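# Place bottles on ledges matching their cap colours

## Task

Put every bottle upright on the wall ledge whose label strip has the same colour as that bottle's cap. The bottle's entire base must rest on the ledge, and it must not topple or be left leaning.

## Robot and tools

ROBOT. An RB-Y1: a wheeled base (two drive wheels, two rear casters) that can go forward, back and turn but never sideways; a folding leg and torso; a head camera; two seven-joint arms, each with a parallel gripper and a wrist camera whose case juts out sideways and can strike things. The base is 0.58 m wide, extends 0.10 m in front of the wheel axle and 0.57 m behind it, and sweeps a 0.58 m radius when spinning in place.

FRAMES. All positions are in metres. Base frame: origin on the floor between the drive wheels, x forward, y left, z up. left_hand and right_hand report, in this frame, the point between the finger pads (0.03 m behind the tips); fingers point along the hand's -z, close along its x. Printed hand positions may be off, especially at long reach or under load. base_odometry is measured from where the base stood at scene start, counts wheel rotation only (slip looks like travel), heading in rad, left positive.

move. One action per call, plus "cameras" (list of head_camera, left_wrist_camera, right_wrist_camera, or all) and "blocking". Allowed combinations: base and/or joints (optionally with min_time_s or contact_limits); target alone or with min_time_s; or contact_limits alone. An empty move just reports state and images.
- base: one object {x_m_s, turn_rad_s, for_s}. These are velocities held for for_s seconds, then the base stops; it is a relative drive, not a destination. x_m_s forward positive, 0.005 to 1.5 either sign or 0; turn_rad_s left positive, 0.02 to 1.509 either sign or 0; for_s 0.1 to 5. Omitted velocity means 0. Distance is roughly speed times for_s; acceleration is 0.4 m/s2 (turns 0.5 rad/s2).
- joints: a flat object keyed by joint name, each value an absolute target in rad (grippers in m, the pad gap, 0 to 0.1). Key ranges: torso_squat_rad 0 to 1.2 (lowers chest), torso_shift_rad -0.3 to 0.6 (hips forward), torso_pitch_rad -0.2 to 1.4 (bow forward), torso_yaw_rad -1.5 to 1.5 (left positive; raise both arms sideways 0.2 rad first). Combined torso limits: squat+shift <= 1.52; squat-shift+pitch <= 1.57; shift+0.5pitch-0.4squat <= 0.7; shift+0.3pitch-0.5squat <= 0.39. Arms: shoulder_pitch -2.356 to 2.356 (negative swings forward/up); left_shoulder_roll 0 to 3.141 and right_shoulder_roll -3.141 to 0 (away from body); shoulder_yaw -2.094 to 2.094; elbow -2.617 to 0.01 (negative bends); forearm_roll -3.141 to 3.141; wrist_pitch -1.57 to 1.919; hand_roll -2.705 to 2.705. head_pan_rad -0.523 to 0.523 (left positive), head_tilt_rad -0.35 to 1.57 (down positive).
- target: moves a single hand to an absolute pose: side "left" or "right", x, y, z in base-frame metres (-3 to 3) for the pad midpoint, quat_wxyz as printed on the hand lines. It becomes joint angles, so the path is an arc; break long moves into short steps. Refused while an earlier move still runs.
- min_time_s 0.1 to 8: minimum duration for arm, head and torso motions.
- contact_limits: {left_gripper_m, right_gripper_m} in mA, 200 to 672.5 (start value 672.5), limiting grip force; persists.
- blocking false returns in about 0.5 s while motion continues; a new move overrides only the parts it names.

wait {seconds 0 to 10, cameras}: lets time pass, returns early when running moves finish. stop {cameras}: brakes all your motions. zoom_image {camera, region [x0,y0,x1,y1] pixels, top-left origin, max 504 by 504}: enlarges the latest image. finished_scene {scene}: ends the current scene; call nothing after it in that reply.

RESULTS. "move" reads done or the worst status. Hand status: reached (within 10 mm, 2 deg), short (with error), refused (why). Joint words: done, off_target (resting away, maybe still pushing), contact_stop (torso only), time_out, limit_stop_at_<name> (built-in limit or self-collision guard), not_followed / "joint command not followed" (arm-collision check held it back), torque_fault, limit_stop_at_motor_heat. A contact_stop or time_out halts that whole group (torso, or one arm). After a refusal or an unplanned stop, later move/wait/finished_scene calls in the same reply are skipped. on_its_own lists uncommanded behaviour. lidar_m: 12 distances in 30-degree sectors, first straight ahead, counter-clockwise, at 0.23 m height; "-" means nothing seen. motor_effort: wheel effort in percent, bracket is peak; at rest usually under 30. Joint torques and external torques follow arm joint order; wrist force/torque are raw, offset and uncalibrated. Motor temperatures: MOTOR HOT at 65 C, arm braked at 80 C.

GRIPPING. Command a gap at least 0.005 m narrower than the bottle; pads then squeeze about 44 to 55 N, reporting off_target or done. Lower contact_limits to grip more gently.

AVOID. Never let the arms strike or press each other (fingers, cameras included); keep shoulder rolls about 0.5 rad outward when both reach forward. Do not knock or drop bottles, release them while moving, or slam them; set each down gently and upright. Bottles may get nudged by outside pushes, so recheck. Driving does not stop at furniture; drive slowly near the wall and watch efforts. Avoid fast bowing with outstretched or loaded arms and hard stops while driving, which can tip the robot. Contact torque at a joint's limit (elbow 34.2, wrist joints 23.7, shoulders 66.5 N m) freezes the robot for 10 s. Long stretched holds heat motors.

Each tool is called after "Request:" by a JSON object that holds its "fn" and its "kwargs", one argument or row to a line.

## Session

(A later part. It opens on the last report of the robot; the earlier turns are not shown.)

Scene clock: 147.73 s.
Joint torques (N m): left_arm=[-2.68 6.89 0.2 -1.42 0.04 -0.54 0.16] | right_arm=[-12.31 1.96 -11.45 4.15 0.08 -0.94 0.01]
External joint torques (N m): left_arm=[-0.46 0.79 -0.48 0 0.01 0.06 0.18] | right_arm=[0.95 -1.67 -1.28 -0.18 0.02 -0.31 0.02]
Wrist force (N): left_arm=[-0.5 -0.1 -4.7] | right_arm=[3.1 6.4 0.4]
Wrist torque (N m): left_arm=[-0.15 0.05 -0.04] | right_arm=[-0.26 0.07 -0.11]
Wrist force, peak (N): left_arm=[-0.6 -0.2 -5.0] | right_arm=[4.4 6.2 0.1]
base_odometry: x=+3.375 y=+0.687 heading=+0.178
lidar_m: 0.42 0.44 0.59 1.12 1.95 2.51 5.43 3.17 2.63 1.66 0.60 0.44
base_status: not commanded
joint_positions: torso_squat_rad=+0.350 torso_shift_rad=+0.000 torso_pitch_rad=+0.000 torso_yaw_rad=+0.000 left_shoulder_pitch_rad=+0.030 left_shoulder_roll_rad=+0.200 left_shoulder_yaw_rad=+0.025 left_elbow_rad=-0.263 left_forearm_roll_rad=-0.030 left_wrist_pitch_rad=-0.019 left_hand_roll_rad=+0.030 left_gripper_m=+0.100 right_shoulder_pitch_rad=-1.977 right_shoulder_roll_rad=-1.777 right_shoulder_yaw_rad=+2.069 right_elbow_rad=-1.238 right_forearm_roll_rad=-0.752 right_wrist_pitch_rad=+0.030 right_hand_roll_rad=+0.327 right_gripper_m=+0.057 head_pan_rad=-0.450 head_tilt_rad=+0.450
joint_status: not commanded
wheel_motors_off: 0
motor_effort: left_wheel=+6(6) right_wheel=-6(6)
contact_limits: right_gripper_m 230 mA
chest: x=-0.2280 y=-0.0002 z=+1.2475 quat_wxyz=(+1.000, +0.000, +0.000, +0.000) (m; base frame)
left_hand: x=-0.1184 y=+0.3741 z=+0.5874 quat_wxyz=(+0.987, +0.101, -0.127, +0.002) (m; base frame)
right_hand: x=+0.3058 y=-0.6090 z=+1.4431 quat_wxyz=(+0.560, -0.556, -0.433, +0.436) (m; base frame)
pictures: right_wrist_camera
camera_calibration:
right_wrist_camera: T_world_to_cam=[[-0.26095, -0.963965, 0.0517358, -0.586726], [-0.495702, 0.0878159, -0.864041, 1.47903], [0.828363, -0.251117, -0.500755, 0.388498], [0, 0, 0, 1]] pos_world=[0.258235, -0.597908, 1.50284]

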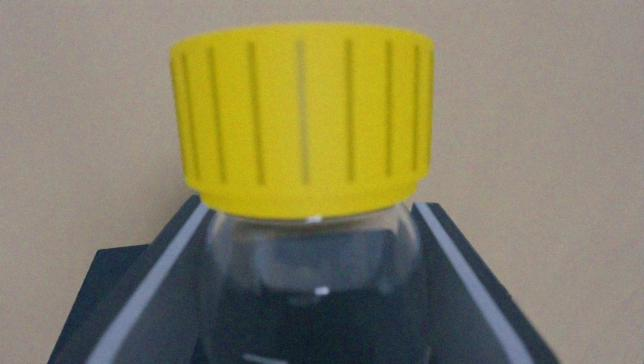

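Request:
{"fn": "move", "kwargs": {
  "target": {"side": "right", "x": 0.302, "y": -0.608, "z": 1.436, "quat_wxyz": [0.5584, -0.5584, -0.4338, 0.4338]},
  "min_time_s": 0.5
}}

Request:
{"fn": "move", "kwargs": {
  "target": {"side": "right", "x": 0.294, "y": -0.606, "z": 1.433, "quat_wxyz": [0.5584, -0.5584, -0.4338, 0.4338]},
  "min_time_s": 0.6,
  "cameras": ["right_wrist_camera"]
}}

Scene clock: 148.90 s.
Joint torques (N m): left_arm=[-2.47 6.88 0.17 -1.41 -0.08 -0.78 0.28] | right_arm=[-12.93 1.19 -11.13 3.88 0.27 -0.55 -0.16]
External joint torques (N m): left_arm=[-0.24 0.79 -0.51 0.01 -0.11 -0.18 0.3] | right_arm=[0.05 -1.84 -0.79 -0.32 0.19 0.07 -0.16]
Wrist force (N): left_arm=[-0.8 -0.1 -4.8] | right_arm=[3.3 5.4 -0.1]
Wrist torque (N m): left_arm=[-0.17 0.01 -0.02] | right_arm=[-0.16 0.05 -0.09]
Wrist force, peak (N): left_arm=[-0.8 0.1 -5.1] | right_arm=[4.4 6.4 0.3]
move: done
base_odometry: x=+3.375 y=+0.687 heading=+0.178
lidar_m: 0.41 0.44 0.59 1.12 1.95 2.52 5.43 3.17 2.64 1.65 0.60 0.44
base_status: not commanded
joint_positions: torso_squat_rad=+0.350 torso_shift_rad=+0.000 torso_pitch_rad=+0.000 torso_yaw_rad=+0.000 left_shoulder_pitch_rad=+0.030 left_shoulder_roll_rad=+0.200 left_shoulder_yaw_rad=+0.025 left_elbow_rad=-0.263 left_forearm_roll_rad=-0.030 left_wrist_pitch_rad=-0.019 left_hand_roll_rad=+0.030 left_gripper_m=+0.100 right_shoulder_pitch_rad=-1.942 right_shoulder_roll_rad=-1.798 right_shoulder_yaw_rad=+2.032 right_elbow_rad=-1.266 right_forearm_roll_rad=-0.731 right_wrist_pitch_rad=+0.036 right_hand_roll_rad=+0.321 right_gripper_m=+0.057 head_pan_rad=-0.450 head_tilt_rad=+0.450
joint_status: all done
wheel_motors_off: 0
motor_effort: left_wheel=+6(6) right_wheel=-6(7)
contact_limits: right_gripper_m 230 mA
chest: x=-0.2280 y=-0.0002 z=+1.2475 quat_wxyz=(+1.000, +0.000, +0.000, +0.000) (m; base frame)
left_hand: x=-0.1184 y=+0.3741 z=+0.5874 quat_wxyz=(+0.987, +0.101, -0.127, +0.002) (m; base frame)
right_hand: x=+0.3022 y=-0.6082 z=+1.4365 quat_wxyz=(+0.561, -0.553, -0.432, +0.439) (m; base frame)
right_hand_status: reached (checked arc, planned for 0.5 s): 1 mm and 0.9 deg off.
pictures: none

Scene clock: 149.83 s.
Joint torques (N m): left_arm=[-2.13 6.81 0.19 -1.59 -0.05 -0.68 0.33] | right_arm=[-11.83 0.3 -11.25 3.7 0.2 -0.46 -0.13]
External joint torques (N m): left_arm=[0.09 0.71 -0.49 -0.17 -0.08 -0.09 0.34] | right_arm=[0.56 -1.41 -0.57 -0.22 0.08 0.06 -0.13]
Wrist force (N): left_arm=[-0.7 0.0 -4.7] | right_arm=[3.8 6.1 -0.1]
Wrist torque (N m): left_arm=[-0.16 0.04 -0.04] | right_arm=[-0.31 0.17 -0.11]
Wrist force, peak (N): left_arm=[-0.5 0.1 -5.1] | right_arm=[3.5 7.1 -0.1]
move: done
base_odometry: x=+3.375 y=+0.687 heading=+0.178
lidar_m: 0.41 0.43 0.60 1.12 1.95 2.51 5.42 3.17 2.64 1.65 0.61 0.44
base_status: not commanded
joint_positions: torso_squat_rad=+0.350 torso_shift_rad=+0.000 torso_pitch_rad=+0.000 torso_yaw_rad=+0.000 left_shoulder_pitch_rad=+0.030 left_shoulder_roll_rad=+0.200 left_shoulder_yaw_rad=+0.025 left_elbow_rad=-0.263 left_forearm_roll_rad=-0.030 left_wrist_pitch_rad=-0.019 left_hand_roll_rad=+0.030 left_gripper_m=+0.100 right_shoulder_pitch_rad=-1.869 right_shoulder_roll_rad=-1.840 right_shoulder_yaw_rad=+1.937 right_elbow_rad=-1.324 right_forearm_roll_rad=-0.646 right_wrist_pitch_rad=+0.064 right_hand_roll_rad=+0.264 right_gripper_m=+0.057 head_pan_rad=-0.450 head_tilt_rad=+0.450
joint_status: all done
wheel_motors_off: 0
motor_effort: left_wheel=+6(6) right_wheel=-6(7)
contact_limits: right_gripper_m 230 mA
chest: x=-0.2280 y=-0.0002 z=+1.2475 quat_wxyz=(+1.000, +0.000, +0.000, +0.000) (m; base frame)
left_hand: x=-0.1184 y=+0.3741 z=+0.5874 quat_wxyz=(+0.987, +0.101, -0.127, +0.002) (m; base frame)
right_hand: x=+0.2940 y=-0.6061 z=+1.4331 quat_wxyz=(+0.561, -0.553, -0.432, +0.439) (m; base frame)
right_hand_status: reached (checked arc, planned for 0.6 s): 0 mm and 0.9 deg off.
pictures: right_wrist_camera
camera_calibration:
right_wrist_camera: T_world_to_cam=[[-0.257637, -0.964836, 0.0521119, -0.588492], [-0.503072, 0.0878968, -0.859763, 1.46031], [0.82495, -0.247723, -0.508027, 0.40753], [0, 0, 0, 1]] pos_world=[0.24683, -0.5952, 1.49322]

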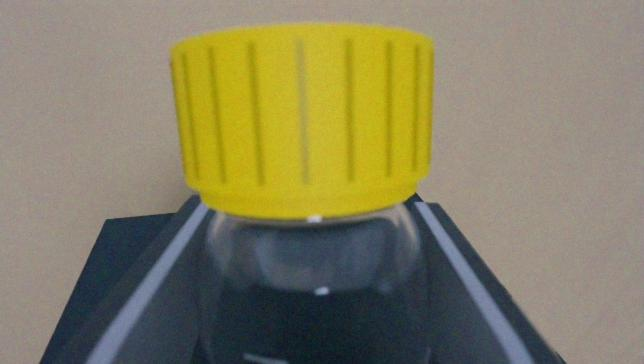

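Request:
{"fn": "move", "kwargs": {
  "target": {"side": "right", "x": 0.317, "y": -0.612, "z": 1.434, "quat_wxyz": [0.5584, -0.5584, -0.4338, 0.4338]},
  "min_time_s": 0.7
}}

Request:
{"fn": "move", "kwargs": {
  "target": {"side": "right", "x": 0.317, "y": -0.612, "z": 1.428, "quat_wxyz": [0.5584, -0.5584, -0.4338, 0.4338]},
  "min_time_s": 0.5
}}

Scene clock: 151.40 s.
Joint torques (N m): left_arm=[-2.19 7.01 -0.03 -1.42 0 -0.76 0.27] | right_arm=[-13.54 -0.91 -10.56 4.53 0.13 -0.51 -0.08]
External joint torques (N m): left_arm=[0.04 0.91 -0.71 0 -0.04 -0.16 0.28] | right_arm=[0.45 -0.76 -0.62 0.24 0.12 -0.08 -0.08]
Wrist force (N): left_arm=[-0.6 -0.2 -4.9] | right_arm=[3.7 6.0 0.5]
Wrist torque (N m): left_arm=[-0.14 0.04 -0.03] | right_arm=[-0.26 0.16 -0.11]
Wrist force, peak (N): left_arm=[-0.4 0.1 -5.1] | right_arm=[3.6 6.9 0.0]
move: done
base_odometry: x=+3.375 y=+0.687 heading=+0.178
lidar_m: 0.41 0.44 0.60 1.12 1.95 2.53 5.42 3.17 2.63 1.65 0.60 0.44
base_status: not commanded
joint_positions: torso_squat_rad=+0.350 torso_shift_rad=+0.000 torso_pitch_rad=+0.000 torso_yaw_rad=+0.000 left_shoulder_pitch_rad=+0.030 left_shoulder_roll_rad=+0.200 left_shoulder_yaw_rad=+0.025 left_elbow_rad=-0.263 left_forearm_roll_rad=-0.030 left_wrist_pitch_rad=-0.019 left_hand_roll_rad=+0.030 left_gripper_m=+0.100 right_shoulder_pitch_rad=-1.808 right_shoulder_roll_rad=-1.738 right_shoulder_yaw_rad=+1.918 right_elbow_rad=-1.179 right_forearm_roll_rad=-0.644 right_wrist_pitch_rad=+0.011 right_hand_roll_rad=+0.221 right_gripper_m=+0.057 head_pan_rad=-0.450 head_tilt_rad=+0.450
joint_status: all done
wheel_motors_off: 0
motor_effort: left_wheel=+5(7) right_wheel=-5(6)
contact_limits: right_gripper_m 230 mA
chest: x=-0.2280 y=-0.0002 z=+1.2475 quat_wxyz=(+1.000, +0.000, +0.000, +0.000) (m; base frame)
left_hand: x=-0.1184 y=+0.3741 z=+0.5874 quat_wxyz=(+0.987, +0.101, -0.127, +0.002) (m; base frame)
right_hand: x=+0.3168 y=-0.6119 z=+1.4337 quat_wxyz=(+0.561, -0.555, -0.432, +0.437) (m; base frame)
right_hand_status: reached (checked arc, planned for 0.7 s): 0 mm and 0.7 deg off.
pictures: none

Scene clock: 152.23 s.
Joint torques (N m): left_arm=[-2.14 7.22 -0.06 -1.58 -0.21 -0.64 0.29] | right_arm=[-11.65 -3 -8.76 3.57 0.21 -0.41 0.1]
External joint torques (N m): left_arm=[0.08 1.12 -0.73 -0.16 -0.25 -0.04 0.3] | right_arm=[2.32 -1.59 1.26 -0.65 0.2 0.03 0.11]
Wrist force (N): left_arm=[-0.5 0.0 -5.0] | right_arm=[2.8 1.3 1.4]
Wrist torque (N m): left_arm=[-0.16 0.05 -0.03] | right_arm=[-0.26 0.12 -0.31]
Wrist force, peak (N): left_arm=[-0.5 0.0 -5.0] | right_arm=[3.8 6.0 1.2]
move: done
base_odometry: x=+3.375 y=+0.687 heading=+0.178
lidar_m: 0.42 0.43 0.59 1.12 1.95 2.52 5.42 3.17 2.64 1.65 0.60 0.43
base_status: not commanded
joint_positions: torso_squat_rad=+0.350 torso_shift_rad=+0.000 torso_pitch_rad=+0.000 torso_yaw_rad=+0.000 left_shoulder_pitch_rad=+0.030 left_shoulder_roll_rad=+0.200 left_shoulder_yaw_rad=+0.025 left_elbow_rad=-0.263 left_forearm_roll_rad=-0.030 left_wrist_pitch_rad=-0.019 left_hand_roll_rad=+0.030 left_gripper_m=+0.100 right_shoulder_pitch_rad=-1.747 right_shoulder_roll_rad=-1.741 right_shoulder_yaw_rad=+1.857 right_elbow_rad=-1.183 right_forearm_roll_rad=-0.633 right_wrist_pitch_rad=+0.011 right_hand_roll_rad=+0.222 right_gripper_m=+0.057 head_pan_rad=-0.450 head_tilt_rad=+0.450
joint_status: all done
wheel_motors_off: 0
motor_effort: left_wheel=+6(6) right_wheel=-5(6)
contact_limits: right_gripper_m 230 mA
chest: x=-0.2280 y=-0.0002 z=+1.2475 quat_wxyz=(+1.000, +0.000, +0.000, +0.000) (m; base frame)
left_hand: x=-0.1184 y=+0.3741 z=+0.5874 quat_wxyz=(+0.987, +0.101, -0.127, +0.002) (m; base frame)
right_hand: x=+0.3169 y=-0.6121 z=+1.4286 quat_wxyz=(+0.562, -0.553, -0.432, +0.438) (m; base frame)
right_hand_status: reached (checked arc, planned for 0.5 s): 1 mm and 0.9 deg off.
pictures: none

Request:
{"fn": "move", "kwargs": {
  "target": {"side": "right", "x": 0.309, "y": -0.61, "z": 1.4255, "quat_wxyz": [0.5584, -0.5584, -0.4338, 0.4338]},
  "min_time_s": 0.6
}}

Request:
{"fn": "move", "kwargs": {
  "target": {"side": "right", "x": 0.301, "y": -0.608, "z": 1.4235, "quat_wxyz": [0.5584, -0.5584, -0.4338, 0.4338]},
  "min_time_s": 0.6,
  "cameras": ["head_camera", "right_wrist_camera"]
}}

Scene clock: 153.50 s.
Joint torques (N m): left_arm=[-2.26 7.38 0.37 -1.43 -0.17 -0.65 0.22] | right_arm=[-7.95 -4.48 -6.42 3.75 0.29 0.86 -0.17]
External joint torques (N m): left_arm=[-0.03 1.3 -0.31 -0.01 -0.2 -0.05 0.23] | right_arm=[5.45 -1.72 3.96 -0.19 0.24 1.29 -0.16]
Wrist force (N): left_arm=[-0.7 0.0 -4.9] | right_arm=[7.1 -3.8 1.9]
Wrist torque (N m): left_arm=[-0.17 0.04 -0.06] | right_arm=[-0.38 -0.01 -0.36]
Wrist force, peak (N): left_arm=[-0.5 0.0 -5.0] | right_arm=[6.6 -10.1 2.3]
move: done
base_odometry: x=+3.375 y=+0.687 heading=+0.178
lidar_m: 0.41 0.43 0.60 1.12 1.95 2.51 5.42 3.16 2.64 1.66 0.60 0.44
base_status: not commanded
joint_positions: torso_squat_rad=+0.350 torso_shift_rad=+0.000 torso_pitch_rad=+0.000 torso_yaw_rad=+0.000 left_shoulder_pitch_rad=+0.030 left_shoulder_roll_rad=+0.200 left_shoulder_yaw_rad=+0.025 left_elbow_rad=-0.263 left_forearm_roll_rad=-0.030 left_wrist_pitch_rad=-0.019 left_hand_roll_rad=+0.030 left_gripper_m=+0.100 right_shoulder_pitch_rad=-1.673 right_shoulder_roll_rad=-1.780 right_shoulder_yaw_rad=+1.759 right_elbow_rad=-1.240 right_forearm_roll_rad=-0.601 right_wrist_pitch_rad=+0.037 right_hand_roll_rad=+0.217 right_gripper_m=+0.057 head_pan_rad=-0.450 head_tilt_rad=+0.450
joint_status: all done
wheel_motors_off: 0
motor_effort: left_wheel=+6(6) right_wheel=-5(7)
contact_limits: right_gripper_m 230 mA
chest: x=-0.2281 y=-0.0001 z=+1.2475 quat_wxyz=(+1.000, +0.000, +0.000, +0.000) (m; base frame)
left_hand: x=-0.1184 y=+0.3741 z=+0.5873 quat_wxyz=(+0.987, +0.101, -0.127, +0.002) (m; base frame)
right_hand: x=+0.3090 y=-0.6095 z=+1.4270 quat_wxyz=(+0.561, -0.553, -0.432, +0.439) (m; base frame)
right_hand_status: reached (checked arc, planned for 0.6 s): 2 mm and 0.9 deg off.
pictures: none

Scene clock: 154.43 s.
Joint torques (N m): left_arm=[-1.93 6.59 0.27 -1.36 -0.08 -0.58 0.29] | right_arm=[-7.91 -6.56 -7.16 3.81 0.11 0.88 0.19]
External joint torques (N m): left_arm=[0.3 0.5 -0.41 0.06 -0.11 0.01 0.31] | right_arm=[4.93 -1.8 3.5 0.08 0.02 1.19 0.2]
Wrist force (N): left_arm=[-0.4 -0.1 -4.8] | right_arm=[6.3 -2.2 2.3]
Wrist torque (N m): left_arm=[-0.15 0.06 -0.03] | right_arm=[-0.45 -0.05 -0.36]
Wrist force, peak (N): left_arm=[-0.5 0.0 -5.0] | right_arm=[8.7 -6.5 2.8]
move: done
base_odometry: x=+3.375 y=+0.687 heading=+0.178
lidar_m: 0.41 0.43 0.60 1.12 1.95 2.52 5.42 3.17 2.64 1.65 0.60 0.43
base_status: not commanded
joint_positions: torso_squat_rad=+0.350 torso_shift_rad=+0.000 torso_pitch_rad=+0.000 torso_yaw_rad=+0.000 left_shoulder_pitch_rad=+0.030 left_shoulder_roll_rad=+0.200 left_shoulder_yaw_rad=+0.025 left_elbow_rad=-0.263 left_forearm_roll_rad=-0.030 left_wrist_pitch_rad=-0.019 left_hand_roll_rad=+0.030 left_gripper_m=+0.100 right_shoulder_pitch_rad=-1.568 right_shoulder_roll_rad=-1.816 right_shoulder_yaw_rad=+1.637 right_elbow_rad=-1.295 right_forearm_roll_rad=-0.520 right_wrist_pitch_rad=+0.061 right_hand_roll_rad=+0.158 right_gripper_m=+0.056 head_pan_rad=-0.450 head_tilt_rad=+0.450
joint_status: all done
wheel_motors_off: 0
motor_effort: left_wheel=+6(6) right_wheel=-5(6)
contact_limits: right_gripper_m 230 mA
chest: x=-0.2281 y=-0.0001 z=+1.2475 quat_wxyz=(+1.000, +0.000, +0.000, +0.000) (m; base frame)
left_hand: x=-0.1184 y=+0.3741 z=+0.5873 quat_wxyz=(+0.987, +0.101, -0.127, +0.002) (m; base frame)
right_hand: x=+0.3011 y=-0.6077 z=+1.4246 quat_wxyz=(+0.561, -0.553, -0.432, +0.438) (m; base frame)
right_hand_status: reached (checked arc, planned for 0.6 s): 1 mm and 0.8 deg off.
pictures: head_camera, right_wrist_camera
camera_calibration:
head_camera: T_world_to_cam=[[-0.457502, -0.88881, 0.0266109, -0.128277], [-0.367989, 0.162004, -0.915608, 1.30804], [0.809491, -0.428685, -0.401189, 0.690564], [0, 0, 0, 1]] pos_world=[-0.136349, -0.0298864, 1.47811]
right_wrist_camera: T_world_to_cam=[[-0.258171, -0.964731, 0.0514008, -0.586509], [-0.501989, 0.0884985, -0.860335, 1.45764], [0.825442, -0.247916, -0.507132, 0.395388], [0, 0, 0, 1]] pos_world=[0.253931, -0.5968, 1.48472]

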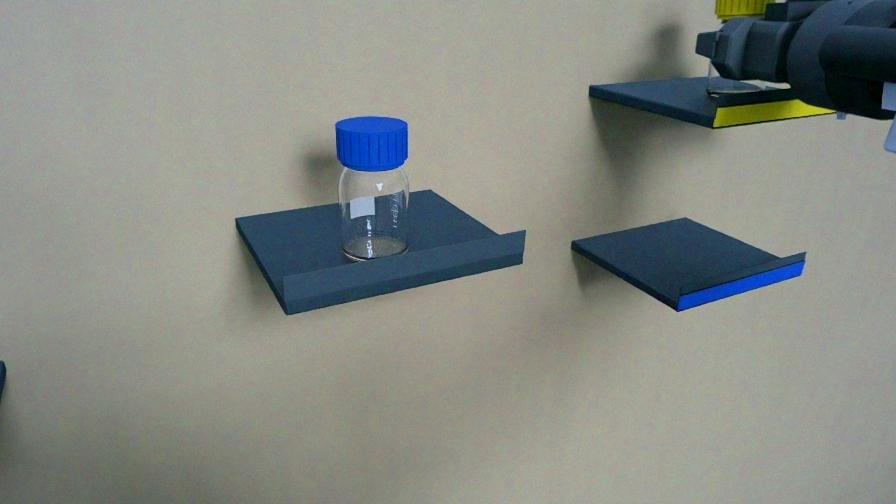

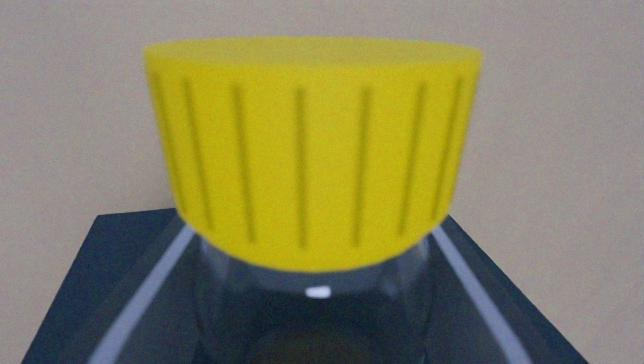

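Request:
{"fn": "move", "kwargs": {
  "target": {"side": "right", "x": 0.2955, "y": -0.6065, "z": 1.423, "quat_wxyz": [0.5584, -0.5584, -0.4338, 0.4338]},
  "min_time_s": 0.6,
  "cameras": ["head_camera", "right_wrist_camera"]
}}

Request:
{"fn": "zoom_image", "kwargs": {
  "camera": "head_camera",
  "region": [600, 0, 896, 150]
}}

Scene clock: 156.10 s.
Joint torques (N m): left_arm=[-2.13 7.28 0.17 -1.55 -0.14 -0.68 0.16] | right_arm=[-8.94 -6.62 -8.66 2.98 0.16 0.32 0.17]
External joint torques (N m): left_arm=[0.1 1.19 -0.51 -0.13 -0.18 -0.09 0.17] | right_arm=[3.53 -1.47 2.15 -0.7 0.05 0.58 0.18]
Wrist force (N): left_arm=[-0.6 -0.1 -4.7] | right_arm=[4.8 -0.4 -0.5]
Wrist torque (N m): left_arm=[-0.16 0.04 -0.04] | right_arm=[-0.31 0.15 -0.28]
Wrist force, peak (N): left_arm=[-0.9 -0.1 -5.2] | right_arm=[7.6 -2.2 1.8]
move: done
base_odometry: x=+3.375 y=+0.687 heading=+0.178
lidar_m: 0.41 0.43 0.60 1.12 1.96 2.51 5.42 3.17 2.64 1.66 0.60 0.44
base_status: not commanded
joint_positions: torso_squat_rad=+0.350 torso_shift_rad=+0.000 torso_pitch_rad=+0.000 torso_yaw_rad=+0.000 left_shoulder_pitch_rad=+0.030 left_shoulder_roll_rad=+0.200 left_shoulder_yaw_rad=+0.025 left_elbow_rad=-0.263 left_forearm_roll_rad=-0.030 left_wrist_pitch_rad=-0.019 left_hand_roll_rad=+0.030 left_gripper_m=+0.100 right_shoulder_pitch_rad=-1.542 right_shoulder_roll_rad=-1.839 right_shoulder_yaw_rad=+1.608 right_elbow_rad=-1.328 right_forearm_roll_rad=-0.491 right_wrist_pitch_rad=+0.072 right_hand_roll_rad=+0.134 right_gripper_m=+0.056 head_pan_rad=-0.450 head_tilt_rad=+0.450
joint_status: all done
wheel_motors_off: 0
motor_effort: left_wheel=+6(6) right_wheel=-5(6)
contact_limits: right_gripper_m 230 mA
chest: x=-0.2281 y=-0.0001 z=+1.2475 quat_wxyz=(+1.000, +0.000, +0.000, +0.000) (m; base frame)
left_hand: x=-0.1184 y=+0.3741 z=+0.5873 quat_wxyz=(+0.987, +0.101, -0.127, +0.002) (m; base frame)
right_hand: x=+0.2958 y=-0.6063 z=+1.4241 quat_wxyz=(+0.561, -0.553, -0.432, +0.438) (m; base frame)
right_hand_status: reached (checked arc, planned for 0.6 s): 1 mm and 0.9 deg off.
pictures: head_camera, right_wrist_camera
camera_calibration:
head_camera: T_world_to_cam=[[-0.457502, -0.88881, 0.0266109, -0.128277], [-0.367989, 0.162004, -0.915608, 1.30804], [0.809491, -0.428685, -0.401189, 0.690564], [0, 0, 0, 1]] pos_world=[-0.136349, -0.0298864, 1.47811]
right_wrist_camera: T_world_to_cam=[[-0.258342, -0.964641, 0.0522198, -0.587623], [-0.502809, 0.0881089, -0.859895, 1.45375], [0.824889, -0.248404, -0.507793, 0.400687], [0, 0, 0, 1]] pos_world=[0.248628, -0.595401, 1.48422]

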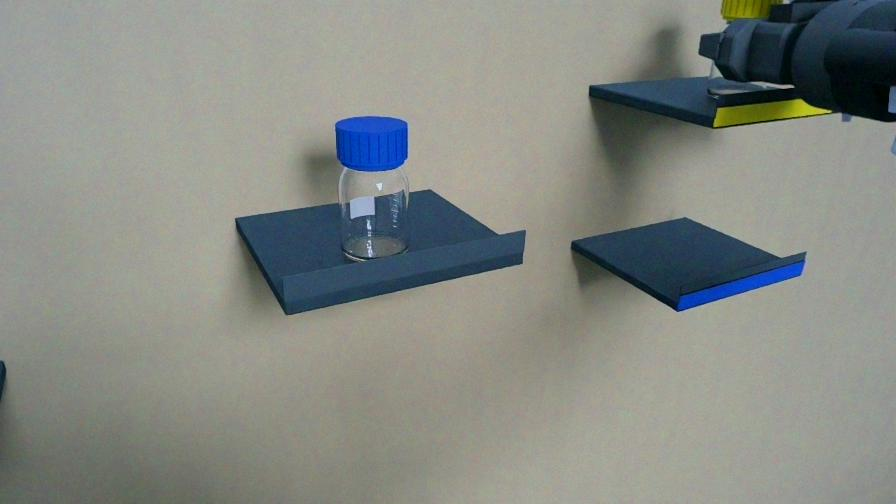

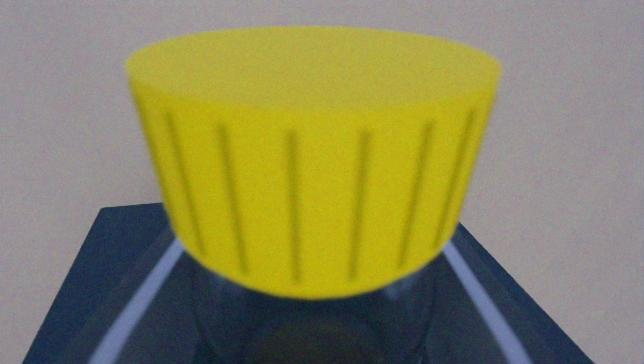

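Scaled by 1.703 from the camera's 896x504 image, which has a finer 1280x720 frame.

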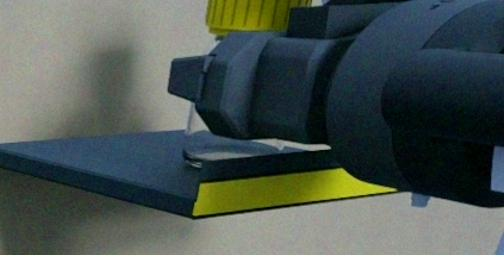

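Request:
{"fn": "move", "kwargs": {
  "target": {"side": "right", "x": 0.2985, "y": -0.6072, "z": 1.4225, "quat_wxyz": [0.5584, -0.5584, -0.4338, 0.4338]},
  "min_time_s": 0.5,
  "cameras": ["right_wrist_camera"]
}}

Scene clock: 157.70 s.
Joint torques (N m): left_arm=[-2.17 6.94 0.1 -1.55 -0.07 -0.63 0.29] | right_arm=[-7 -4.95 -7.42 3.52 0.25 0.18 0.03]
External joint torques (N m): left_arm=[0.06 0.85 -0.57 -0.13 -0.1 -0.04 0.3] | right_arm=[5.64 0.83 3.34 -0.15 0.14 0.38 0.03]
Wrist force (N): left_arm=[-0.7 -0.1 -4.9] | right_arm=[5.4 -3.3 2.6]
Wrist torque (N m): left_arm=[-0.14 0.03 -0.04] | right_arm=[-0.36 0.07 -0.33]
Wrist force, peak (N): left_arm=[-0.6 -0.2 -5.1] | right_arm=[5.9 -3.5 2.0]
move: done
base_odometry: x=+3.375 y=+0.687 heading=+0.178
lidar_m: 0.41 0.43 0.59 1.12 1.96 2.52 5.43 3.18 2.64 1.66 0.60 0.44
base_status: not commanded
joint_positions: torso_squat_rad=+0.350 torso_shift_rad=+0.000 torso_pitch_rad=+0.000 torso_yaw_rad=+0.000 left_shoulder_pitch_rad=+0.030 left_shoulder_roll_rad=+0.200 left_shoulder_yaw_rad=+0.025 left_elbow_rad=-0.263 left_forearm_roll_rad=-0.030 left_wrist_pitch_rad=-0.019 left_hand_roll_rad=+0.030 left_gripper_m=+0.100 right_shoulder_pitch_rad=-1.514 right_shoulder_roll_rad=-1.828 right_shoulder_yaw_rad=+1.581 right_elbow_rad=-1.315 right_forearm_roll_rad=-0.458 right_wrist_pitch_rad=+0.071 right_hand_roll_rad=+0.101 right_gripper_m=+0.056 head_pan_rad=-0.450 head_tilt_rad=+0.450
joint_status: all done
wheel_motors_off: 0
motor_effort: left_wheel=+6(6) right_wheel=-4(6)
contact_limits: right_gripper_m 230 mA
chest: x=-0.2281 y=-0.0001 z=+1.2475 quat_wxyz=(+1.000, +0.000, +0.000, +0.000) (m; base frame)
left_hand: x=-0.1184 y=+0.3741 z=+0.5873 quat_wxyz=(+0.987, +0.101, -0.127, +0.002) (m; base frame)
right_hand: x=+0.2983 y=-0.6071 z=+1.4237 quat_wxyz=(+0.561, -0.554, -0.432, +0.437) (m; base frame)
right_hand_status: reached (checked arc, planned for 0.5 s): 1 mm and 0.7 deg off.
pictures: right_wrist_camera
camera_calibration:
right_wrist_camera: T_world_to_cam=[[-0.260178, -0.964209, 0.0510762, -0.585331], [-0.500481, 0.0894323, -0.861116, 1.45653], [0.825728, -0.249606, -0.505836, 0.394376], [0, 0, 0, 1]] pos_world=[0.251028, -0.596203, 1.48363]

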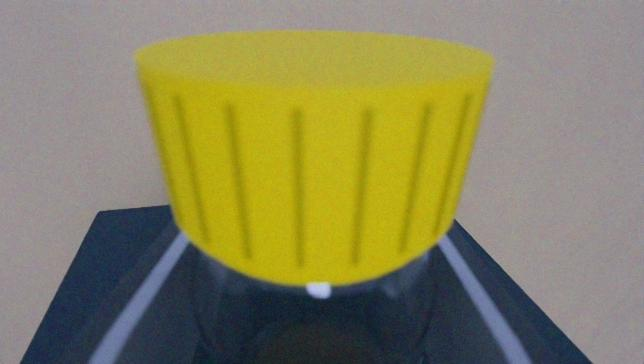

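Request:
{"fn": "move", "kwargs": {
  "joints": {"right_gripper_m": 0.1},
  "cameras": ["right_wrist_camera"]
}}

Scene clock: 158.87 s.
Joint torques (N m): left_arm=[-1.95 7.16 0.01 -1.3 -0.13 -0.66 0.26] | right_arm=[-11.11 -5.8 -8.18 3.29 0.16 0.06 0.12]
External joint torques (N m): left_arm=[0.27 1.07 -0.66 0.12 -0.16 -0.07 0.28] | right_arm=[1.54 0 2.58 -0.38 0.06 0.26 0.13]
Wrist force (N): left_arm=[-0.7 -0.1 -4.8] | right_arm=[3.2 4.3 0.3]
Wrist torque (N m): left_arm=[-0.16 0.03 -0.04] | right_arm=[-0.31 0.06 -0.11]
Wrist force, peak (N): left_arm=[-0.7 0.0 -5.1] | right_arm=[4.7 -4.9 2.4]
move: done
base_odometry: x=+3.375 y=+0.687 heading=+0.178
lidar_m: 0.41 0.43 0.60 1.12 1.95 2.51 5.42 3.18 2.64 1.66 0.60 0.44
base_status: not commanded
joint_positions: torso_squat_rad=+0.350 torso_shift_rad=+0.000 torso_pitch_rad=+0.000 torso_yaw_rad=+0.000 left_shoulder_pitch_rad=+0.030 left_shoulder_roll_rad=+0.200 left_shoulder_yaw_rad=+0.025 left_elbow_rad=-0.263 left_forearm_roll_rad=-0.030 left_wrist_pitch_rad=-0.019 left_hand_roll_rad=+0.030 left_gripper_m=+0.100 right_shoulder_pitch_rad=-1.513 right_shoulder_roll_rad=-1.828 right_shoulder_yaw_rad=+1.581 right_elbow_rad=-1.315 right_forearm_roll_rad=-0.458 right_wrist_pitch_rad=+0.071 right_hand_roll_rad=+0.101 right_gripper_m=+0.100 head_pan_rad=-0.450 head_tilt_rad=+0.450
joint_status: all done
wheel_motors_off: 0
motor_effort: left_wheel=+5(6) right_wheel=-5(6)
contact_limits: right_gripper_m 230 mA
chest: x=-0.2281 y=-0.0002 z=+1.2475 quat_wxyz=(+1.000, +0.000, +0.000, +0.000) (m; base frame)
left_hand: x=-0.1183 y=+0.3741 z=+0.5874 quat_wxyz=(+0.987, +0.101, -0.127, +0.002) (m; base frame)
right_hand: x=+0.2984 y=-0.6073 z=+1.4228 quat_wxyz=(+0.562, -0.554, -0.432, +0.437) (m; base frame)
pictures: right_wrist_camera
camera_calibration:
right_wrist_camera: T_world_to_cam=[[-0.260361, -0.964144, 0.0513678, -0.585784], [-0.501647, 0.0896251, -0.860417, 1.45541], [0.824962, -0.249787, -0.506995, 0.39561], [0, 0, 0, 1]] pos_world=[0.251224, -0.596403, 1.48292]

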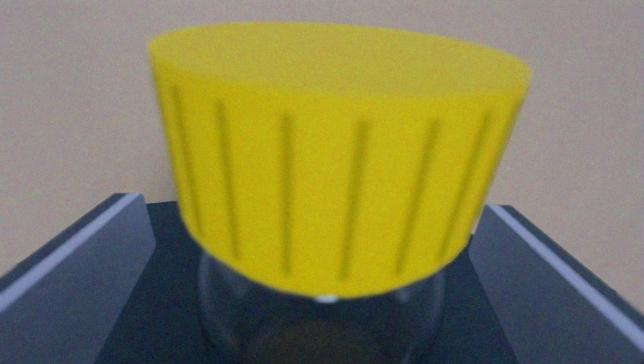

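Request:
{"fn": "move", "kwargs": {
  "target": {"side": "right", "x": 0.265, "y": -0.599, "z": 1.427, "quat_wxyz": [0.5584, -0.5584, -0.4338, 0.4338]},
  "min_time_s": 0.6
}}

Request:
{"fn": "move", "kwargs": {
  "target": {"side": "right", "x": 0.21, "y": -0.585, "z": 1.43, "quat_wxyz": [0.5584, -0.5584, -0.4338, 0.4338]},
  "min_time_s": 0.6,
  "cameras": ["head_camera", "right_wrist_camera"]
}}

Scene clock: 160.47 s.
Joint torques (N m): left_arm=[-2.29 6.86 0.28 -1.43 -0.17 -0.69 0.26] | right_arm=[-11.13 -5.83 -11.03 3.07 0.18 -0.09 -0.26]
External joint torques (N m): left_arm=[-0.06 0.76 -0.4 -0.01 -0.2 -0.09 0.27] | right_arm=[-0.72 -1.04 0.24 -0.56 -0.01 0.02 -0.26]
Wrist force (N): left_arm=[-0.7 -0.2 -4.7] | right_arm=[2.3 4.0 0.5]
Wrist torque (N m): left_arm=[-0.14 0.02 -0.03] | right_arm=[-0.27 -0.02 -0.13]
Wrist force, peak (N): left_arm=[-0.5 -0.2 -5.0] | right_arm=[4.2 4.9 -0.2]
move: done
base_odometry: x=+3.375 y=+0.687 heading=+0.178
lidar_m: 0.41 0.44 0.59 1.12 1.96 2.52 5.42 3.18 2.64 1.65 0.61 0.43
base_status: not commanded
joint_positions: torso_squat_rad=+0.350 torso_shift_rad=+0.000 torso_pitch_rad=+0.000 torso_yaw_rad=+0.000 left_shoulder_pitch_rad=+0.030 left_shoulder_roll_rad=+0.200 left_shoulder_yaw_rad=+0.025 left_elbow_rad=-0.263 left_forearm_roll_rad=-0.030 left_wrist_pitch_rad=-0.019 left_hand_roll_rad=+0.030 left_gripper_m=+0.100 right_shoulder_pitch_rad=-1.523 right_shoulder_roll_rad=-1.962 right_shoulder_yaw_rad=+1.573 right_elbow_rad=-1.494 right_forearm_roll_rad=-0.409 right_wrist_pitch_rad=+0.120 right_hand_roll_rad=+0.057 right_gripper_m=+0.100 head_pan_rad=-0.450 head_tilt_rad=+0.450
joint_status: all done
wheel_motors_off: 0
motor_effort: left_wheel=+6(6) right_wheel=-5(6)
contact_limits: right_gripper_m 230 mA
chest: x=-0.2280 y=-0.0002 z=+1.2475 quat_wxyz=(+1.000, +0.000, +0.000, +0.000) (m; base frame)
left_hand: x=-0.1184 y=+0.3741 z=+0.5874 quat_wxyz=(+0.987, +0.101, -0.127, +0.002) (m; base frame)
right_hand: x=+0.2652 y=-0.5992 z=+1.4270 quat_wxyz=(+0.562, -0.554, -0.431, +0.437) (m; base frame)
right_hand_status: reached (checked arc, planned for 0.6 s): 0 mm and 0.8 deg off.
pictures: none

Scene clock: 161.50 s.
Joint torques (N m): left_arm=[-2.76 7.05 0.36 -1.46 -0.2 -0.68 0.2] | right_arm=[-7.95 -3.1 -9 3.31 0.38 0.08 -0.04]
External joint torques (N m): left_arm=[-0.54 0.95 -0.31 -0.04 -0.24 -0.08 0.22] | right_arm=[-1.07 -0.26 2.52 -0.25 0.1 0.13 -0.03]
Wrist force (N): left_arm=[-0.5 0.0 -4.9] | right_arm=[3.4 4.9 1.0]
Wrist torque (N m): left_arm=[-0.16 0.05 -0.03] | right_arm=[-0.30 0.08 -0.10]
Wrist force, peak (N): left_arm=[-0.5 -0.1 -5.1] | right_arm=[4.4 5.0 0.2]
move: done
base_odometry: x=+3.375 y=+0.687 heading=+0.178
lidar_m: 0.41 0.43 0.59 1.12 1.95 2.52 5.43 3.18 2.63 1.66 0.59 0.43
base_status: not commanded
joint_positions: torso_squat_rad=+0.350 torso_shift_rad=+0.000 torso_pitch_rad=+0.000 torso_yaw_rad=+0.000 left_shoulder_pitch_rad=+0.030 left_shoulder_roll_rad=+0.200 left_shoulder_yaw_rad=+0.025 left_elbow_rad=-0.263 left_forearm_roll_rad=-0.030 left_wrist_pitch_rad=-0.019 left_hand_roll_rad=+0.030 left_gripper_m=+0.100 right_shoulder_pitch_rad=-1.555 right_shoulder_roll_rad=-2.167 right_shoulder_yaw_rad=+1.585 right_elbow_rad=-1.743 right_forearm_roll_rad=-0.372 right_wrist_pitch_rad=+0.167 right_hand_roll_rad=+0.024 right_gripper_m=+0.100 head_pan_rad=-0.450 head_tilt_rad=+0.450
joint_status: all done
wheel_motors_off: 0
motor_effort: left_wheel=+5(6) right_wheel=-4(5)
contact_limits: right_gripper_m 230 mA
chest: x=-0.2281 y=-0.0002 z=+1.2475 quat_wxyz=(+1.000, +0.000, +0.000, +0.000) (m; base frame)
left_hand: x=-0.1184 y=+0.3741 z=+0.5874 quat_wxyz=(+0.987, +0.101, -0.127, +0.002) (m; base frame)
right_hand: x=+0.2107 y=-0.5853 z=+1.4300 quat_wxyz=(+0.560, -0.556, -0.433, +0.435) (m; base frame)
right_hand_status: reached (checked arc, planned for 0.6 s): 1 mm and 0.4 deg off.
pictures: head_camera, right_wrist_camera
camera_calibration:
head_camera: T_world_to_cam=[[-0.457547, -0.888791, 0.0264887, -0.128145], [-0.368076, 0.162198, -0.915539, 1.30798], [0.809427, -0.428652, -0.401356, 0.690678], [0, 0, 0, 1]] pos_world=[-0.136248, -0.029987, 1.47811]
right_wrist_camera: T_world_to_cam=[[-0.261404, -0.963876, 0.051092, -0.586961], [-0.495311, 0.0885206, -0.864194, 1.41901], [0.828453, -0.25121, -0.500558, 0.466387], [0, 0, 0, 1]] pos_world=[0.163035, -0.574207, 1.48974]

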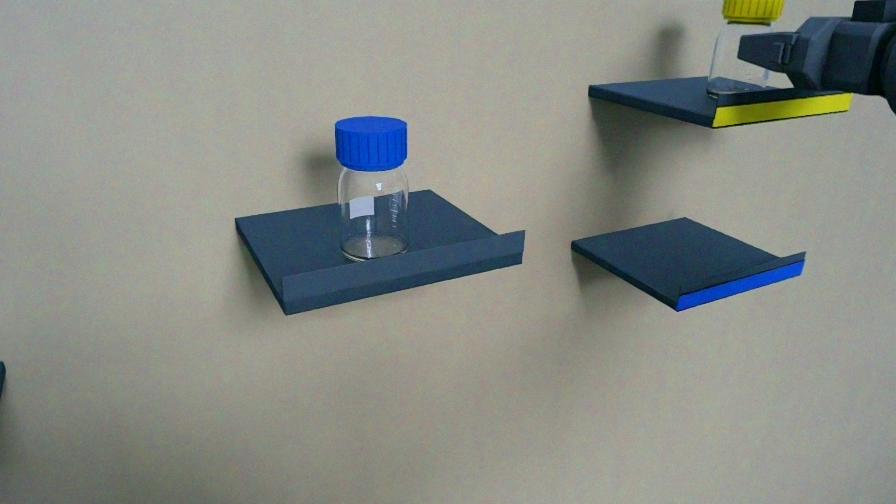

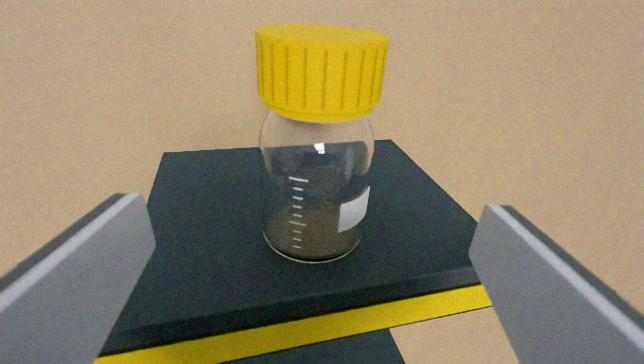

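Request:
{"fn": "move", "kwargs": {
  "target": {"side": "right", "x": 0.185, "y": -0.40, "z": 1.41, "quat_wxyz": [0.5244, -0.5244, -0.4744, 0.4744]},
  "min_time_s": 0.9
}}

Request:
{"fn": "move", "kwargs": {
  "target": {"side": "right", "x": 0.19, "y": -0.203, "z": 1.345, "quat_wxyz": [0.5, -0.5, -0.5, 0.5]},
  "min_time_s": 0.9,
  "cameras": ["right_wrist_camera"]
}}

Scene clock: 164.30 s.
Joint torques (N m): left_arm=[-2.28 6.64 0.29 -1.57 -0.2 -0.69 0.21] | right_arm=[-6.55 -2.11 -9.49 4.03 0.95 -0.04 -0.09]
External joint torques (N m): left_arm=[-0.06 0.55 -0.38 -0.16 -0.23 -0.09 0.22] | right_arm=[-1.01 -1.68 0.17 0.23 -0.12 -0.26 -0.09]
Wrist force (N): left_arm=[-0.5 0.1 -4.7] | right_arm=[3.9 4.8 0.8]
Wrist torque (N m): left_arm=[-0.18 0.06 -0.04] | right_arm=[-0.29 0.13 -0.17]
Wrist force, peak (N): left_arm=[-0.8 -0.2 -5.1] | right_arm=[4.5 5.4 0.2]
move: done
base_odometry: x=+3.375 y=+0.687 heading=+0.178
lidar_m: 0.41 0.43 0.59 1.12 1.95 2.51 5.42 3.18 2.64 1.65 0.60 0.43
base_status: not commanded
joint_positions: torso_squat_rad=+0.350 torso_shift_rad=+0.000 torso_pitch_rad=+0.000 torso_yaw_rad=+0.000 left_shoulder_pitch_rad=+0.030 left_shoulder_roll_rad=+0.200 left_shoulder_yaw_rad=+0.025 left_elbow_rad=-0.263 left_forearm_roll_rad=-0.030 left_wrist_pitch_rad=-0.019 left_hand_roll_rad=+0.030 left_gripper_m=+0.100 right_shoulder_pitch_rad=-1.682 right_shoulder_roll_rad=-2.226 right_shoulder_yaw_rad=+1.555 right_elbow_rad=-2.383 right_forearm_roll_rad=-0.280 right_wrist_pitch_rad=+0.619 right_hand_roll_rad=-0.109 right_gripper_m=+0.100 head_pan_rad=-0.450 head_tilt_rad=+0.450
joint_status: all done
wheel_motors_off: 0
motor_effort: left_wheel=+4(5) right_wheel=-4(5)
contact_limits: right_gripper_m 230 mA
chest: x=-0.2280 y=-0.0002 z=+1.2475 quat_wxyz=(+1.000, +0.000, +0.000, +0.000) (m; base frame)
left_hand: x=-0.1184 y=+0.3741 z=+0.5874 quat_wxyz=(+0.987, +0.101, -0.127, +0.002) (m; base frame)
right_hand: x=+0.1851 y=-0.3999 z=+1.4098 quat_wxyz=(+0.525, -0.524, -0.474, +0.475) (m; base frame)
right_hand_status: reached (checked arc, planned for 0.9 s): 0 mm and 0.1 deg off.
pictures: none

Scene clock: 165.73 s.
Joint torques (N m): left_arm=[-2.33 7.21 0.15 -1.39 -0.13 -0.7 0.31] | right_arm=[-13.22 -4.83 -6.09 3.09 1.83 0.28 0.07]
External joint torques (N m): left_arm=[-0.11 1.11 -0.53 0.02 -0.17 -0.11 0.32] | right_arm=[-0.66 -1.89 1.89 -0.11 -0.05 -0.36 0.08]
Wrist force (N): left_arm=[-0.5 -0.1 -4.6] | right_arm=[3.5 5.0 0.0]
Wrist torque (N m): left_arm=[-0.16 0.05 -0.03] | right_arm=[-0.29 0.11 -0.10]
Wrist force, peak (N): left_arm=[-0.6 -0.3 -5.1] | right_arm=[3.6 6.0 -0.5]
move: short
base_odometry: x=+3.375 y=+0.687 heading=+0.178
lidar_m: 0.41 0.43 0.60 1.12 1.96 2.52 5.42 3.17 2.64 1.66 0.60 0.43
base_status: not commanded
joint_positions: torso_squat_rad=+0.350 torso_shift_rad=+0.000 torso_pitch_rad=+0.000 torso_yaw_rad=+0.000 left_shoulder_pitch_rad=+0.030 left_shoulder_roll_rad=+0.200 left_shoulder_yaw_rad=+0.025 left_elbow_rad=-0.263 left_forearm_roll_rad=-0.030 left_wrist_pitch_rad=-0.019 left_hand_roll_rad=+0.030 left_gripper_m=+0.100 right_shoulder_pitch_rad=-1.817 right_shoulder_roll_rad=-1.446 right_shoulder_yaw_rad=+1.562 right_elbow_rad=-2.617 right_forearm_roll_rad=-0.370 right_wrist_pitch_rad=+1.578 right_hand_roll_rad=-0.330 right_gripper_m=+0.100 head_pan_rad=-0.450 head_tilt_rad=+0.450
joint_status: all done
wheel_motors_off: 0
motor_effort: left_wheel=+4(5) right_wheel=-5(5)
contact_limits: right_gripper_m 230 mA
chest: x=-0.2279 y=-0.0002 z=+1.2475 quat_wxyz=(+1.000, +0.000, +0.000, +0.000) (m; base frame)
left_hand: x=-0.1184 y=+0.3741 z=+0.5873 quat_wxyz=(+0.987, +0.101, -0.127, +0.002) (m; base frame)
right_hand: x=+0.1919 y=-0.2026 z=+1.3452 quat_wxyz=(+0.544, -0.498, -0.454, +0.499) (m; base frame)
right_hand_status: short (checked arc, as near as the solve gets, planned for 1.0 s): 2 mm and 7.4 deg off. The place is met; only the turn is off.
pictures: right_wrist_camera
camera_calibration:
right_wrist_camera: T_world_to_cam=[[-0.101398, -0.993217, 0.0569018, -0.263083], [-0.57487, 0.0118161, -0.818159, 1.24029], [0.811938, -0.115671, -0.572169, 0.662623], [0, 0, 0, 1]] pos_world=[0.148324, -0.199308, 1.40886]

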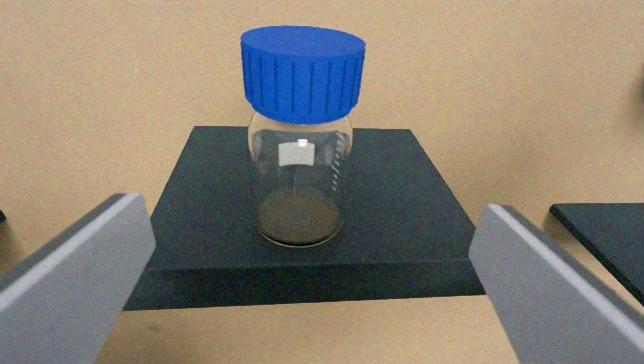

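Request:
{"fn": "move", "kwargs": {
  "target": {"side": "right", "x": 0.228, "y": -0.203, "z": 1.338, "quat_wxyz": [0.5, -0.5, -0.5, 0.5]},
  "min_time_s": 0.6,
  "cameras": ["right_wrist_camera"]
}}

Scene clock: 166.93 s.
Joint torques (N m): left_arm=[-2.72 7.08 -0.1 -1.44 -0.08 -0.65 0.18] | right_arm=[-12.95 -5.91 -6.9 1.89 1.4 0.74 -0.18]
External joint torques (N m): left_arm=[-0.49 0.99 -0.78 -0.02 -0.12 -0.05 0.19] | right_arm=[0.65 -2 1.98 -0.45 -0.4 0.03 -0.17]
Wrist force (N): left_arm=[-0.9 0.0 -4.8] | right_arm=[3.1 4.9 0.1]
Wrist torque (N m): left_arm=[-0.14 0.00 -0.03] | right_arm=[-0.21 0.05 -0.16]
Wrist force, peak (N): left_arm=[-0.8 -0.3 -5.1] | right_arm=[4.0 5.5 -0.1]
move: done
base_odometry: x=+3.375 y=+0.687 heading=+0.178
lidar_m: 0.41 0.44 0.59 1.12 1.96 2.51 5.42 3.18 2.63 1.65 0.59 0.43
base_status: not commanded
joint_positions: torso_squat_rad=+0.350 torso_shift_rad=+0.000 torso_pitch_rad=+0.000 torso_yaw_rad=+0.000 left_shoulder_pitch_rad=+0.030 left_shoulder_roll_rad=+0.200 left_shoulder_yaw_rad=+0.025 left_elbow_rad=-0.263 left_forearm_roll_rad=-0.030 left_wrist_pitch_rad=-0.019 left_hand_roll_rad=+0.030 left_gripper_m=+0.100 right_shoulder_pitch_rad=-1.714 right_shoulder_roll_rad=-1.460 right_shoulder_yaw_rad=+1.645 right_elbow_rad=-2.507 right_forearm_roll_rad=-0.082 right_wrist_pitch_rad=+1.394 right_hand_roll_rad=-0.364 right_gripper_m=+0.100 head_pan_rad=-0.450 head_tilt_rad=+0.450
joint_status: all done
wheel_motors_off: 0
motor_effort: left_wheel=+4(5) right_wheel=-4(4)
contact_limits: right_gripper_m 230 mA
chest: x=-0.2280 y=-0.0002 z=+1.2475 quat_wxyz=(+1.000, +0.000, +0.000, +0.000) (m; base frame)
left_hand: x=-0.1184 y=+0.3741 z=+0.5874 quat_wxyz=(+0.987, +0.101, -0.127, +0.002) (m; base frame)
right_hand: x=+0.2273 y=-0.2030 z=+1.3379 quat_wxyz=(+0.501, -0.501, -0.498, +0.501) (m; base frame)
right_hand_status: reached (checked arc, planned for 0.6 s): 1 mm and 0.3 deg off.
pictures: right_wrist_camera
camera_calibration:
right_wrist_camera: T_world_to_cam=[[-0.0192401, -0.998319, 0.05468, -0.27627], [-0.49957, -0.0377746, -0.86545, 1.29076], [0.86606, -0.0439678, -0.498003, 0.532654], [0, 0, 0, 1]] pos_world=[0.178197, -0.203629, 1.39745]

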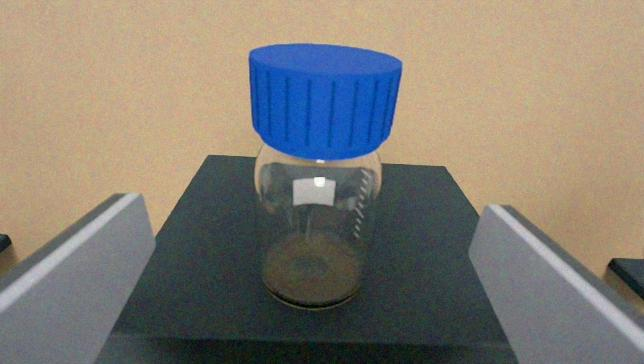

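Request:
{"fn": "move", "kwargs": {
  "target": {"side": "right", "x": 0.286, "y": -0.2045, "z": 1.331, "quat_wxyz": [0.5, -0.5, -0.5, 0.5]},
  "min_time_s": 0.6
}}

Request:
{"fn": "move", "kwargs": {
  "joints": {"right_gripper_m": 0.045},
  "contact_limits": {"right_gripper_m": 500},
  "cameras": ["right_wrist_camera"]
}}

Request:
{"fn": "move", "kwargs": {
  "target": {"side": "right", "x": 0.286, "y": -0.2045, "z": 1.363, "quat_wxyz": [0.5, -0.5, -0.5, 0.5]},
  "min_time_s": 0.6
}}

Request:
{"fn": "move", "kwargs": {
  "target": {"side": "right", "x": 0.215, "y": -0.2045, "z": 1.37, "quat_wxyz": [0.5, -0.5, -0.5, 0.5]},
  "min_time_s": 0.7,
  "cameras": ["right_wrist_camera"]
}}

Scene clock: 168.80 s.
Joint torques (N m): left_arm=[-2.41 7.03 0.11 -1.48 -0.15 -0.56 0.24] | right_arm=[-14.59 -5.77 -8 2.3 1.72 0.97 -0.18]
External joint torques (N m): left_arm=[-0.19 0.94 -0.57 -0.06 -0.18 0.03 0.25] | right_arm=[1.58 -0.66 2.01 -0.24 0.03 0.23 -0.17]
Wrist force (N): left_arm=[-0.7 -0.2 -4.9] | right_arm=[2.8 4.3 1.0]
Wrist torque (N m): left_arm=[-0.14 0.03 -0.03] | right_arm=[-0.25 0.01 -0.15]
Wrist force, peak (N): left_arm=[-0.5 -0.1 -5.3] | right_arm=[4.3 6.2 0.6]
move: done
base_odometry: x=+3.375 y=+0.687 heading=+0.178
lidar_m: 0.41 0.43 0.59 1.12 1.95 2.51 5.42 3.17 2.63 1.65 0.60 0.43
base_status: not commanded
joint_positions: torso_squat_rad=+0.350 torso_shift_rad=+0.000 torso_pitch_rad=+0.000 torso_yaw_rad=+0.000 left_shoulder_pitch_rad=+0.030 left_shoulder_roll_rad=+0.200 left_shoulder_yaw_rad=+0.025 left_elbow_rad=-0.263 left_forearm_roll_rad=-0.030 left_wrist_pitch_rad=-0.019 left_hand_roll_rad=+0.030 left_gripper_m=+0.100 right_shoulder_pitch_rad=-1.683 right_shoulder_roll_rad=-1.365 right_shoulder_yaw_rad=+1.662 right_elbow_rad=-2.259 right_forearm_roll_rad=-0.035 right_wrist_pitch_rad=+1.240 right_hand_roll_rad=-0.385 right_gripper_m=+0.100 head_pan_rad=-0.450 head_tilt_rad=+0.450
joint_status: all done
wheel_motors_off: 0
motor_effort: left_wheel=+5(5) right_wheel=-4(5)
contact_limits: right_gripper_m 230 mA
chest: x=-0.2280 y=-0.0002 z=+1.2475 quat_wxyz=(+1.000, +0.000, +0.000, +0.000) (m; base frame)
left_hand: x=-0.1184 y=+0.3741 z=+0.5874 quat_wxyz=(+0.987, +0.101, -0.127, +0.002) (m; base frame)
right_hand: x=+0.2860 y=-0.2045 z=+1.3313 quat_wxyz=(+0.500, -0.500, -0.500, +0.500) (m; base frame)
right_hand_status: reached (checked arc, planned for 0.6 s): 0 mm and 0.0 deg off.
pictures: none

Scene clock: 169.93 s.
Joint torques (N m): left_arm=[-2.16 6.87 -0.04 -1.62 -0.17 -0.66 0.42] | right_arm=[-14.99 -6.03 -7.65 2.23 1.53 0.91 -0.08]
External joint torques (N m): left_arm=[0.06 0.78 -0.72 -0.2 -0.21 -0.06 0.43] | right_arm=[1.18 -0.92 2.36 -0.3 -0.15 0.17 -0.07]
Wrist force (N): left_arm=[-0.4 -0.1 -4.8] | right_arm=[3.0 5.1 1.1]
Wrist torque (N m): left_arm=[-0.16 0.06 -0.03] | right_arm=[-0.28 0.01 -0.14]
Wrist force, peak (N): left_arm=[-0.6 -0.1 -5.1] | right_arm=[3.3 6.3 0.7]
move: off_target
base_odometry: x=+3.375 y=+0.687 heading=+0.178
lidar_m: 0.41 0.43 0.60 1.12 1.96 2.51 5.42 3.18 2.64 1.65 0.61 0.43
base_status: not commanded
joint_positions: torso_squat_rad=+0.350 torso_shift_rad=+0.000 torso_pitch_rad=+0.000 torso_yaw_rad=+0.000 left_shoulder_pitch_rad=+0.030 left_shoulder_roll_rad=+0.200 left_shoulder_yaw_rad=+0.025 left_elbow_rad=-0.263 left_forearm_roll_rad=-0.030 left_wrist_pitch_rad=-0.019 left_hand_roll_rad=+0.030 left_gripper_m=+0.100 right_shoulder_pitch_rad=-1.683 right_shoulder_roll_rad=-1.365 right_shoulder_yaw_rad=+1.662 right_elbow_rad=-2.259 right_forearm_roll_rad=-0.035 right_wrist_pitch_rad=+1.240 right_hand_roll_rad=-0.385 right_gripper_m=+0.055 head_pan_rad=-0.450 head_tilt_rad=+0.450
joint_status: right_gripper_m off_target (ended at +0.055, target +0.045)
wheel_motors_off: 0
motor_effort: left_wheel=+4(5) right_wheel=-4(5)
contact_limits: right_gripper_m 500 mA
chest: x=-0.2280 y=-0.0002 z=+1.2475 quat_wxyz=(+1.000, +0.000, +0.000, +0.000) (m; base frame)
left_hand: x=-0.1184 y=+0.3741 z=+0.5874 quat_wxyz=(+0.987, +0.101, -0.127, +0.002) (m; base frame)
right_hand: x=+0.2860 y=-0.2045 z=+1.3313 quat_wxyz=(+0.500, -0.500, -0.500, +0.500) (m; base frame)
pictures: right_wrist_camera
camera_calibration:
right_wrist_camera: T_world_to_cam=[[-0.0168085, -0.998538, 0.0513807, -0.272591], [-0.495892, -0.0362971, -0.867625, 1.3165], [0.868222, -0.0400627, -0.494556, 0.474011], [0, 0, 0, 1]] pos_world=[0.236711, -0.205417, 1.39066]

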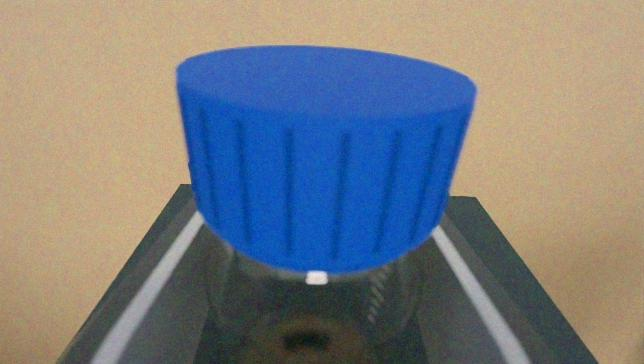

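Scene clock: 170.87 s.
Joint torques (N m): left_arm=[-2.16 6.82 -0.25 -1.28 -0.2 -0.6 0.23] | right_arm=[-17.28 -6.22 -10.42 3.69 1.89 0.39 0.12]
External joint torques (N m): left_arm=[0.06 0.73 -0.93 0.13 -0.24 0 0.25] | right_arm=[-1.44 -1.77 -0.4 0.44 0.19 -0.23 0.12]
Wrist force (N): left_arm=[-0.9 0.0 -4.7] | right_arm=[3.3 6.0 0.6]
Wrist torque (N m): left_arm=[-0.16 0.02 -0.03] | right_arm=[-0.18 0.06 -0.27]
Wrist force, peak (N): left_arm=[-0.7 -0.2 -5.3] | right_arm=[3.5 7.4 0.2]
move: done
base_odometry: x=+3.375 y=+0.687 heading=+0.178
lidar_m: 0.41 0.43 0.60 1.12 1.96 2.52 5.42 3.17 2.63 1.66 0.60 0.44
base_status: not commanded
joint_positions: torso_squat_rad=+0.350 torso_shift_rad=+0.000 torso_pitch_rad=+0.000 torso_yaw_rad=+0.000 left_shoulder_pitch_rad=+0.030 left_shoulder_roll_rad=+0.200 left_shoulder_yaw_rad=+0.025 left_elbow_rad=-0.263 left_forearm_roll_rad=-0.030 left_wrist_pitch_rad=-0.019 left_hand_roll_rad=+0.030 left_gripper_m=+0.100 right_shoulder_pitch_rad=-1.755 right_shoulder_roll_rad=-1.400 right_shoulder_yaw_rad=+1.626 right_elbow_rad=-2.250 right_forearm_roll_rad=-0.146 right_wrist_pitch_rad=+1.197 right_hand_roll_rad=-0.323 right_gripper_m=+0.055 head_pan_rad=-0.450 head_tilt_rad=+0.450
joint_status: all done
wheel_motors_off: 0
motor_effort: left_wheel=+4(5) right_wheel=-4(5)
contact_limits: right_gripper_m 500 mA
chest: x=-0.2280 y=-0.0002 z=+1.2475 quat_wxyz=(+1.000, +0.000, +0.000, +0.000) (m; base frame)
left_hand: x=-0.1184 y=+0.3741 z=+0.5874 quat_wxyz=(+0.987, +0.101, -0.127, +0.002) (m; base frame)
right_hand: x=+0.2860 y=-0.2045 z=+1.3626 quat_wxyz=(+0.500, -0.500, -0.500, +0.500) (m; base frame)
right_hand_status: reached (checked arc, planned for 0.6 s): 0 mm and 0.0 deg off.
pictures: none

Scene clock: 172.07 s.
Joint torques (N m): left_arm=[-2.35 7.03 0.02 -1.61 -0.08 -0.64 0.2] | right_arm=[-14.1 -4.44 -8.98 3.36 1.74 0.64 0.02]
External joint torques (N m): left_arm=[-0.13 0.94 -0.66 -0.2 -0.12 -0.04 0.21] | right_arm=[-1.53 -1.64 -0.38 0.03 -0.08 0.03 0.03]
Wrist force (N): left_arm=[-0.5 -0.3 -4.8] | right_arm=[3.5 6.3 0.8]
Wrist torque (N m): left_arm=[-0.13 0.05 -0.03] | right_arm=[-0.23 0.13 -0.29]
Wrist force, peak (N): left_arm=[-0.3 -0.1 -5.1] | right_arm=[2.9 7.3 -0.2]
move: done
base_odometry: x=+3.375 y=+0.687 heading=+0.178
lidar_m: 0.42 0.43 0.60 1.12 1.95 2.51 5.43 3.17 2.64 1.65 0.59 0.44
base_status: not commanded
joint_positions: torso_squat_rad=+0.350 torso_shift_rad=+0.000 torso_pitch_rad=+0.000 torso_yaw_rad=+0.000 left_shoulder_pitch_rad=+0.030 left_shoulder_roll_rad=+0.200 left_shoulder_yaw_rad=+0.025 left_elbow_rad=-0.263 left_forearm_roll_rad=-0.030 left_wrist_pitch_rad=-0.019 left_hand_roll_rad=+0.030 left_gripper_m=+0.100 right_shoulder_pitch_rad=-1.804 right_shoulder_roll_rad=-1.531 right_shoulder_yaw_rad=+1.596 right_elbow_rad=-2.542 right_forearm_roll_rad=-0.215 right_wrist_pitch_rad=+1.363 right_hand_roll_rad=-0.313 right_gripper_m=+0.055 head_pan_rad=-0.450 head_tilt_rad=+0.450
joint_status: all done
wheel_motors_off: 0
motor_effort: left_wheel=+5(5) right_wheel=-4(5)
contact_limits: right_gripper_m 500 mA
chest: x=-0.2280 y=-0.0002 z=+1.2475 quat_wxyz=(+1.000, +0.000, +0.000, +0.000) (m; base frame)
left_hand: x=-0.1184 y=+0.3741 z=+0.5874 quat_wxyz=(+0.987, +0.101, -0.127, +0.002) (m; base frame)
right_hand: x=+0.2150 y=-0.2046 z=+1.3697 quat_wxyz=(+0.500, -0.500, -0.500, +0.500) (m; base frame)
right_hand_status: reached (checked arc, planned for 0.7 s): 0 mm and 0.0 deg off.
pictures: right_wrist_camera
camera_calibration:
right_wrist_camera: T_world_to_cam=[[-0.0169554, -0.998522, 0.0516351, -0.276192], [-0.496989, -0.0363944, -0.866993, 1.31391], [0.867591, -0.0403623, -0.495638, 0.556144], [0, 0, 0, 1]] pos_world=[0.165808, -0.205518, 1.42905]

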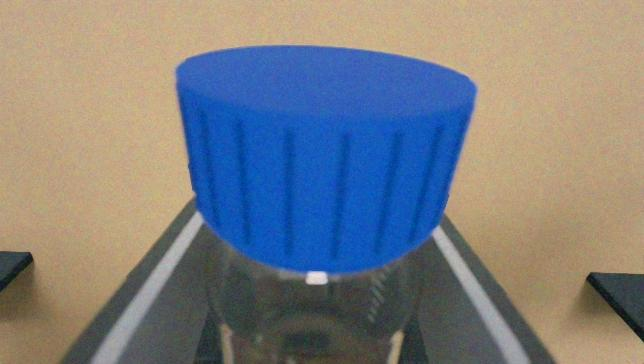

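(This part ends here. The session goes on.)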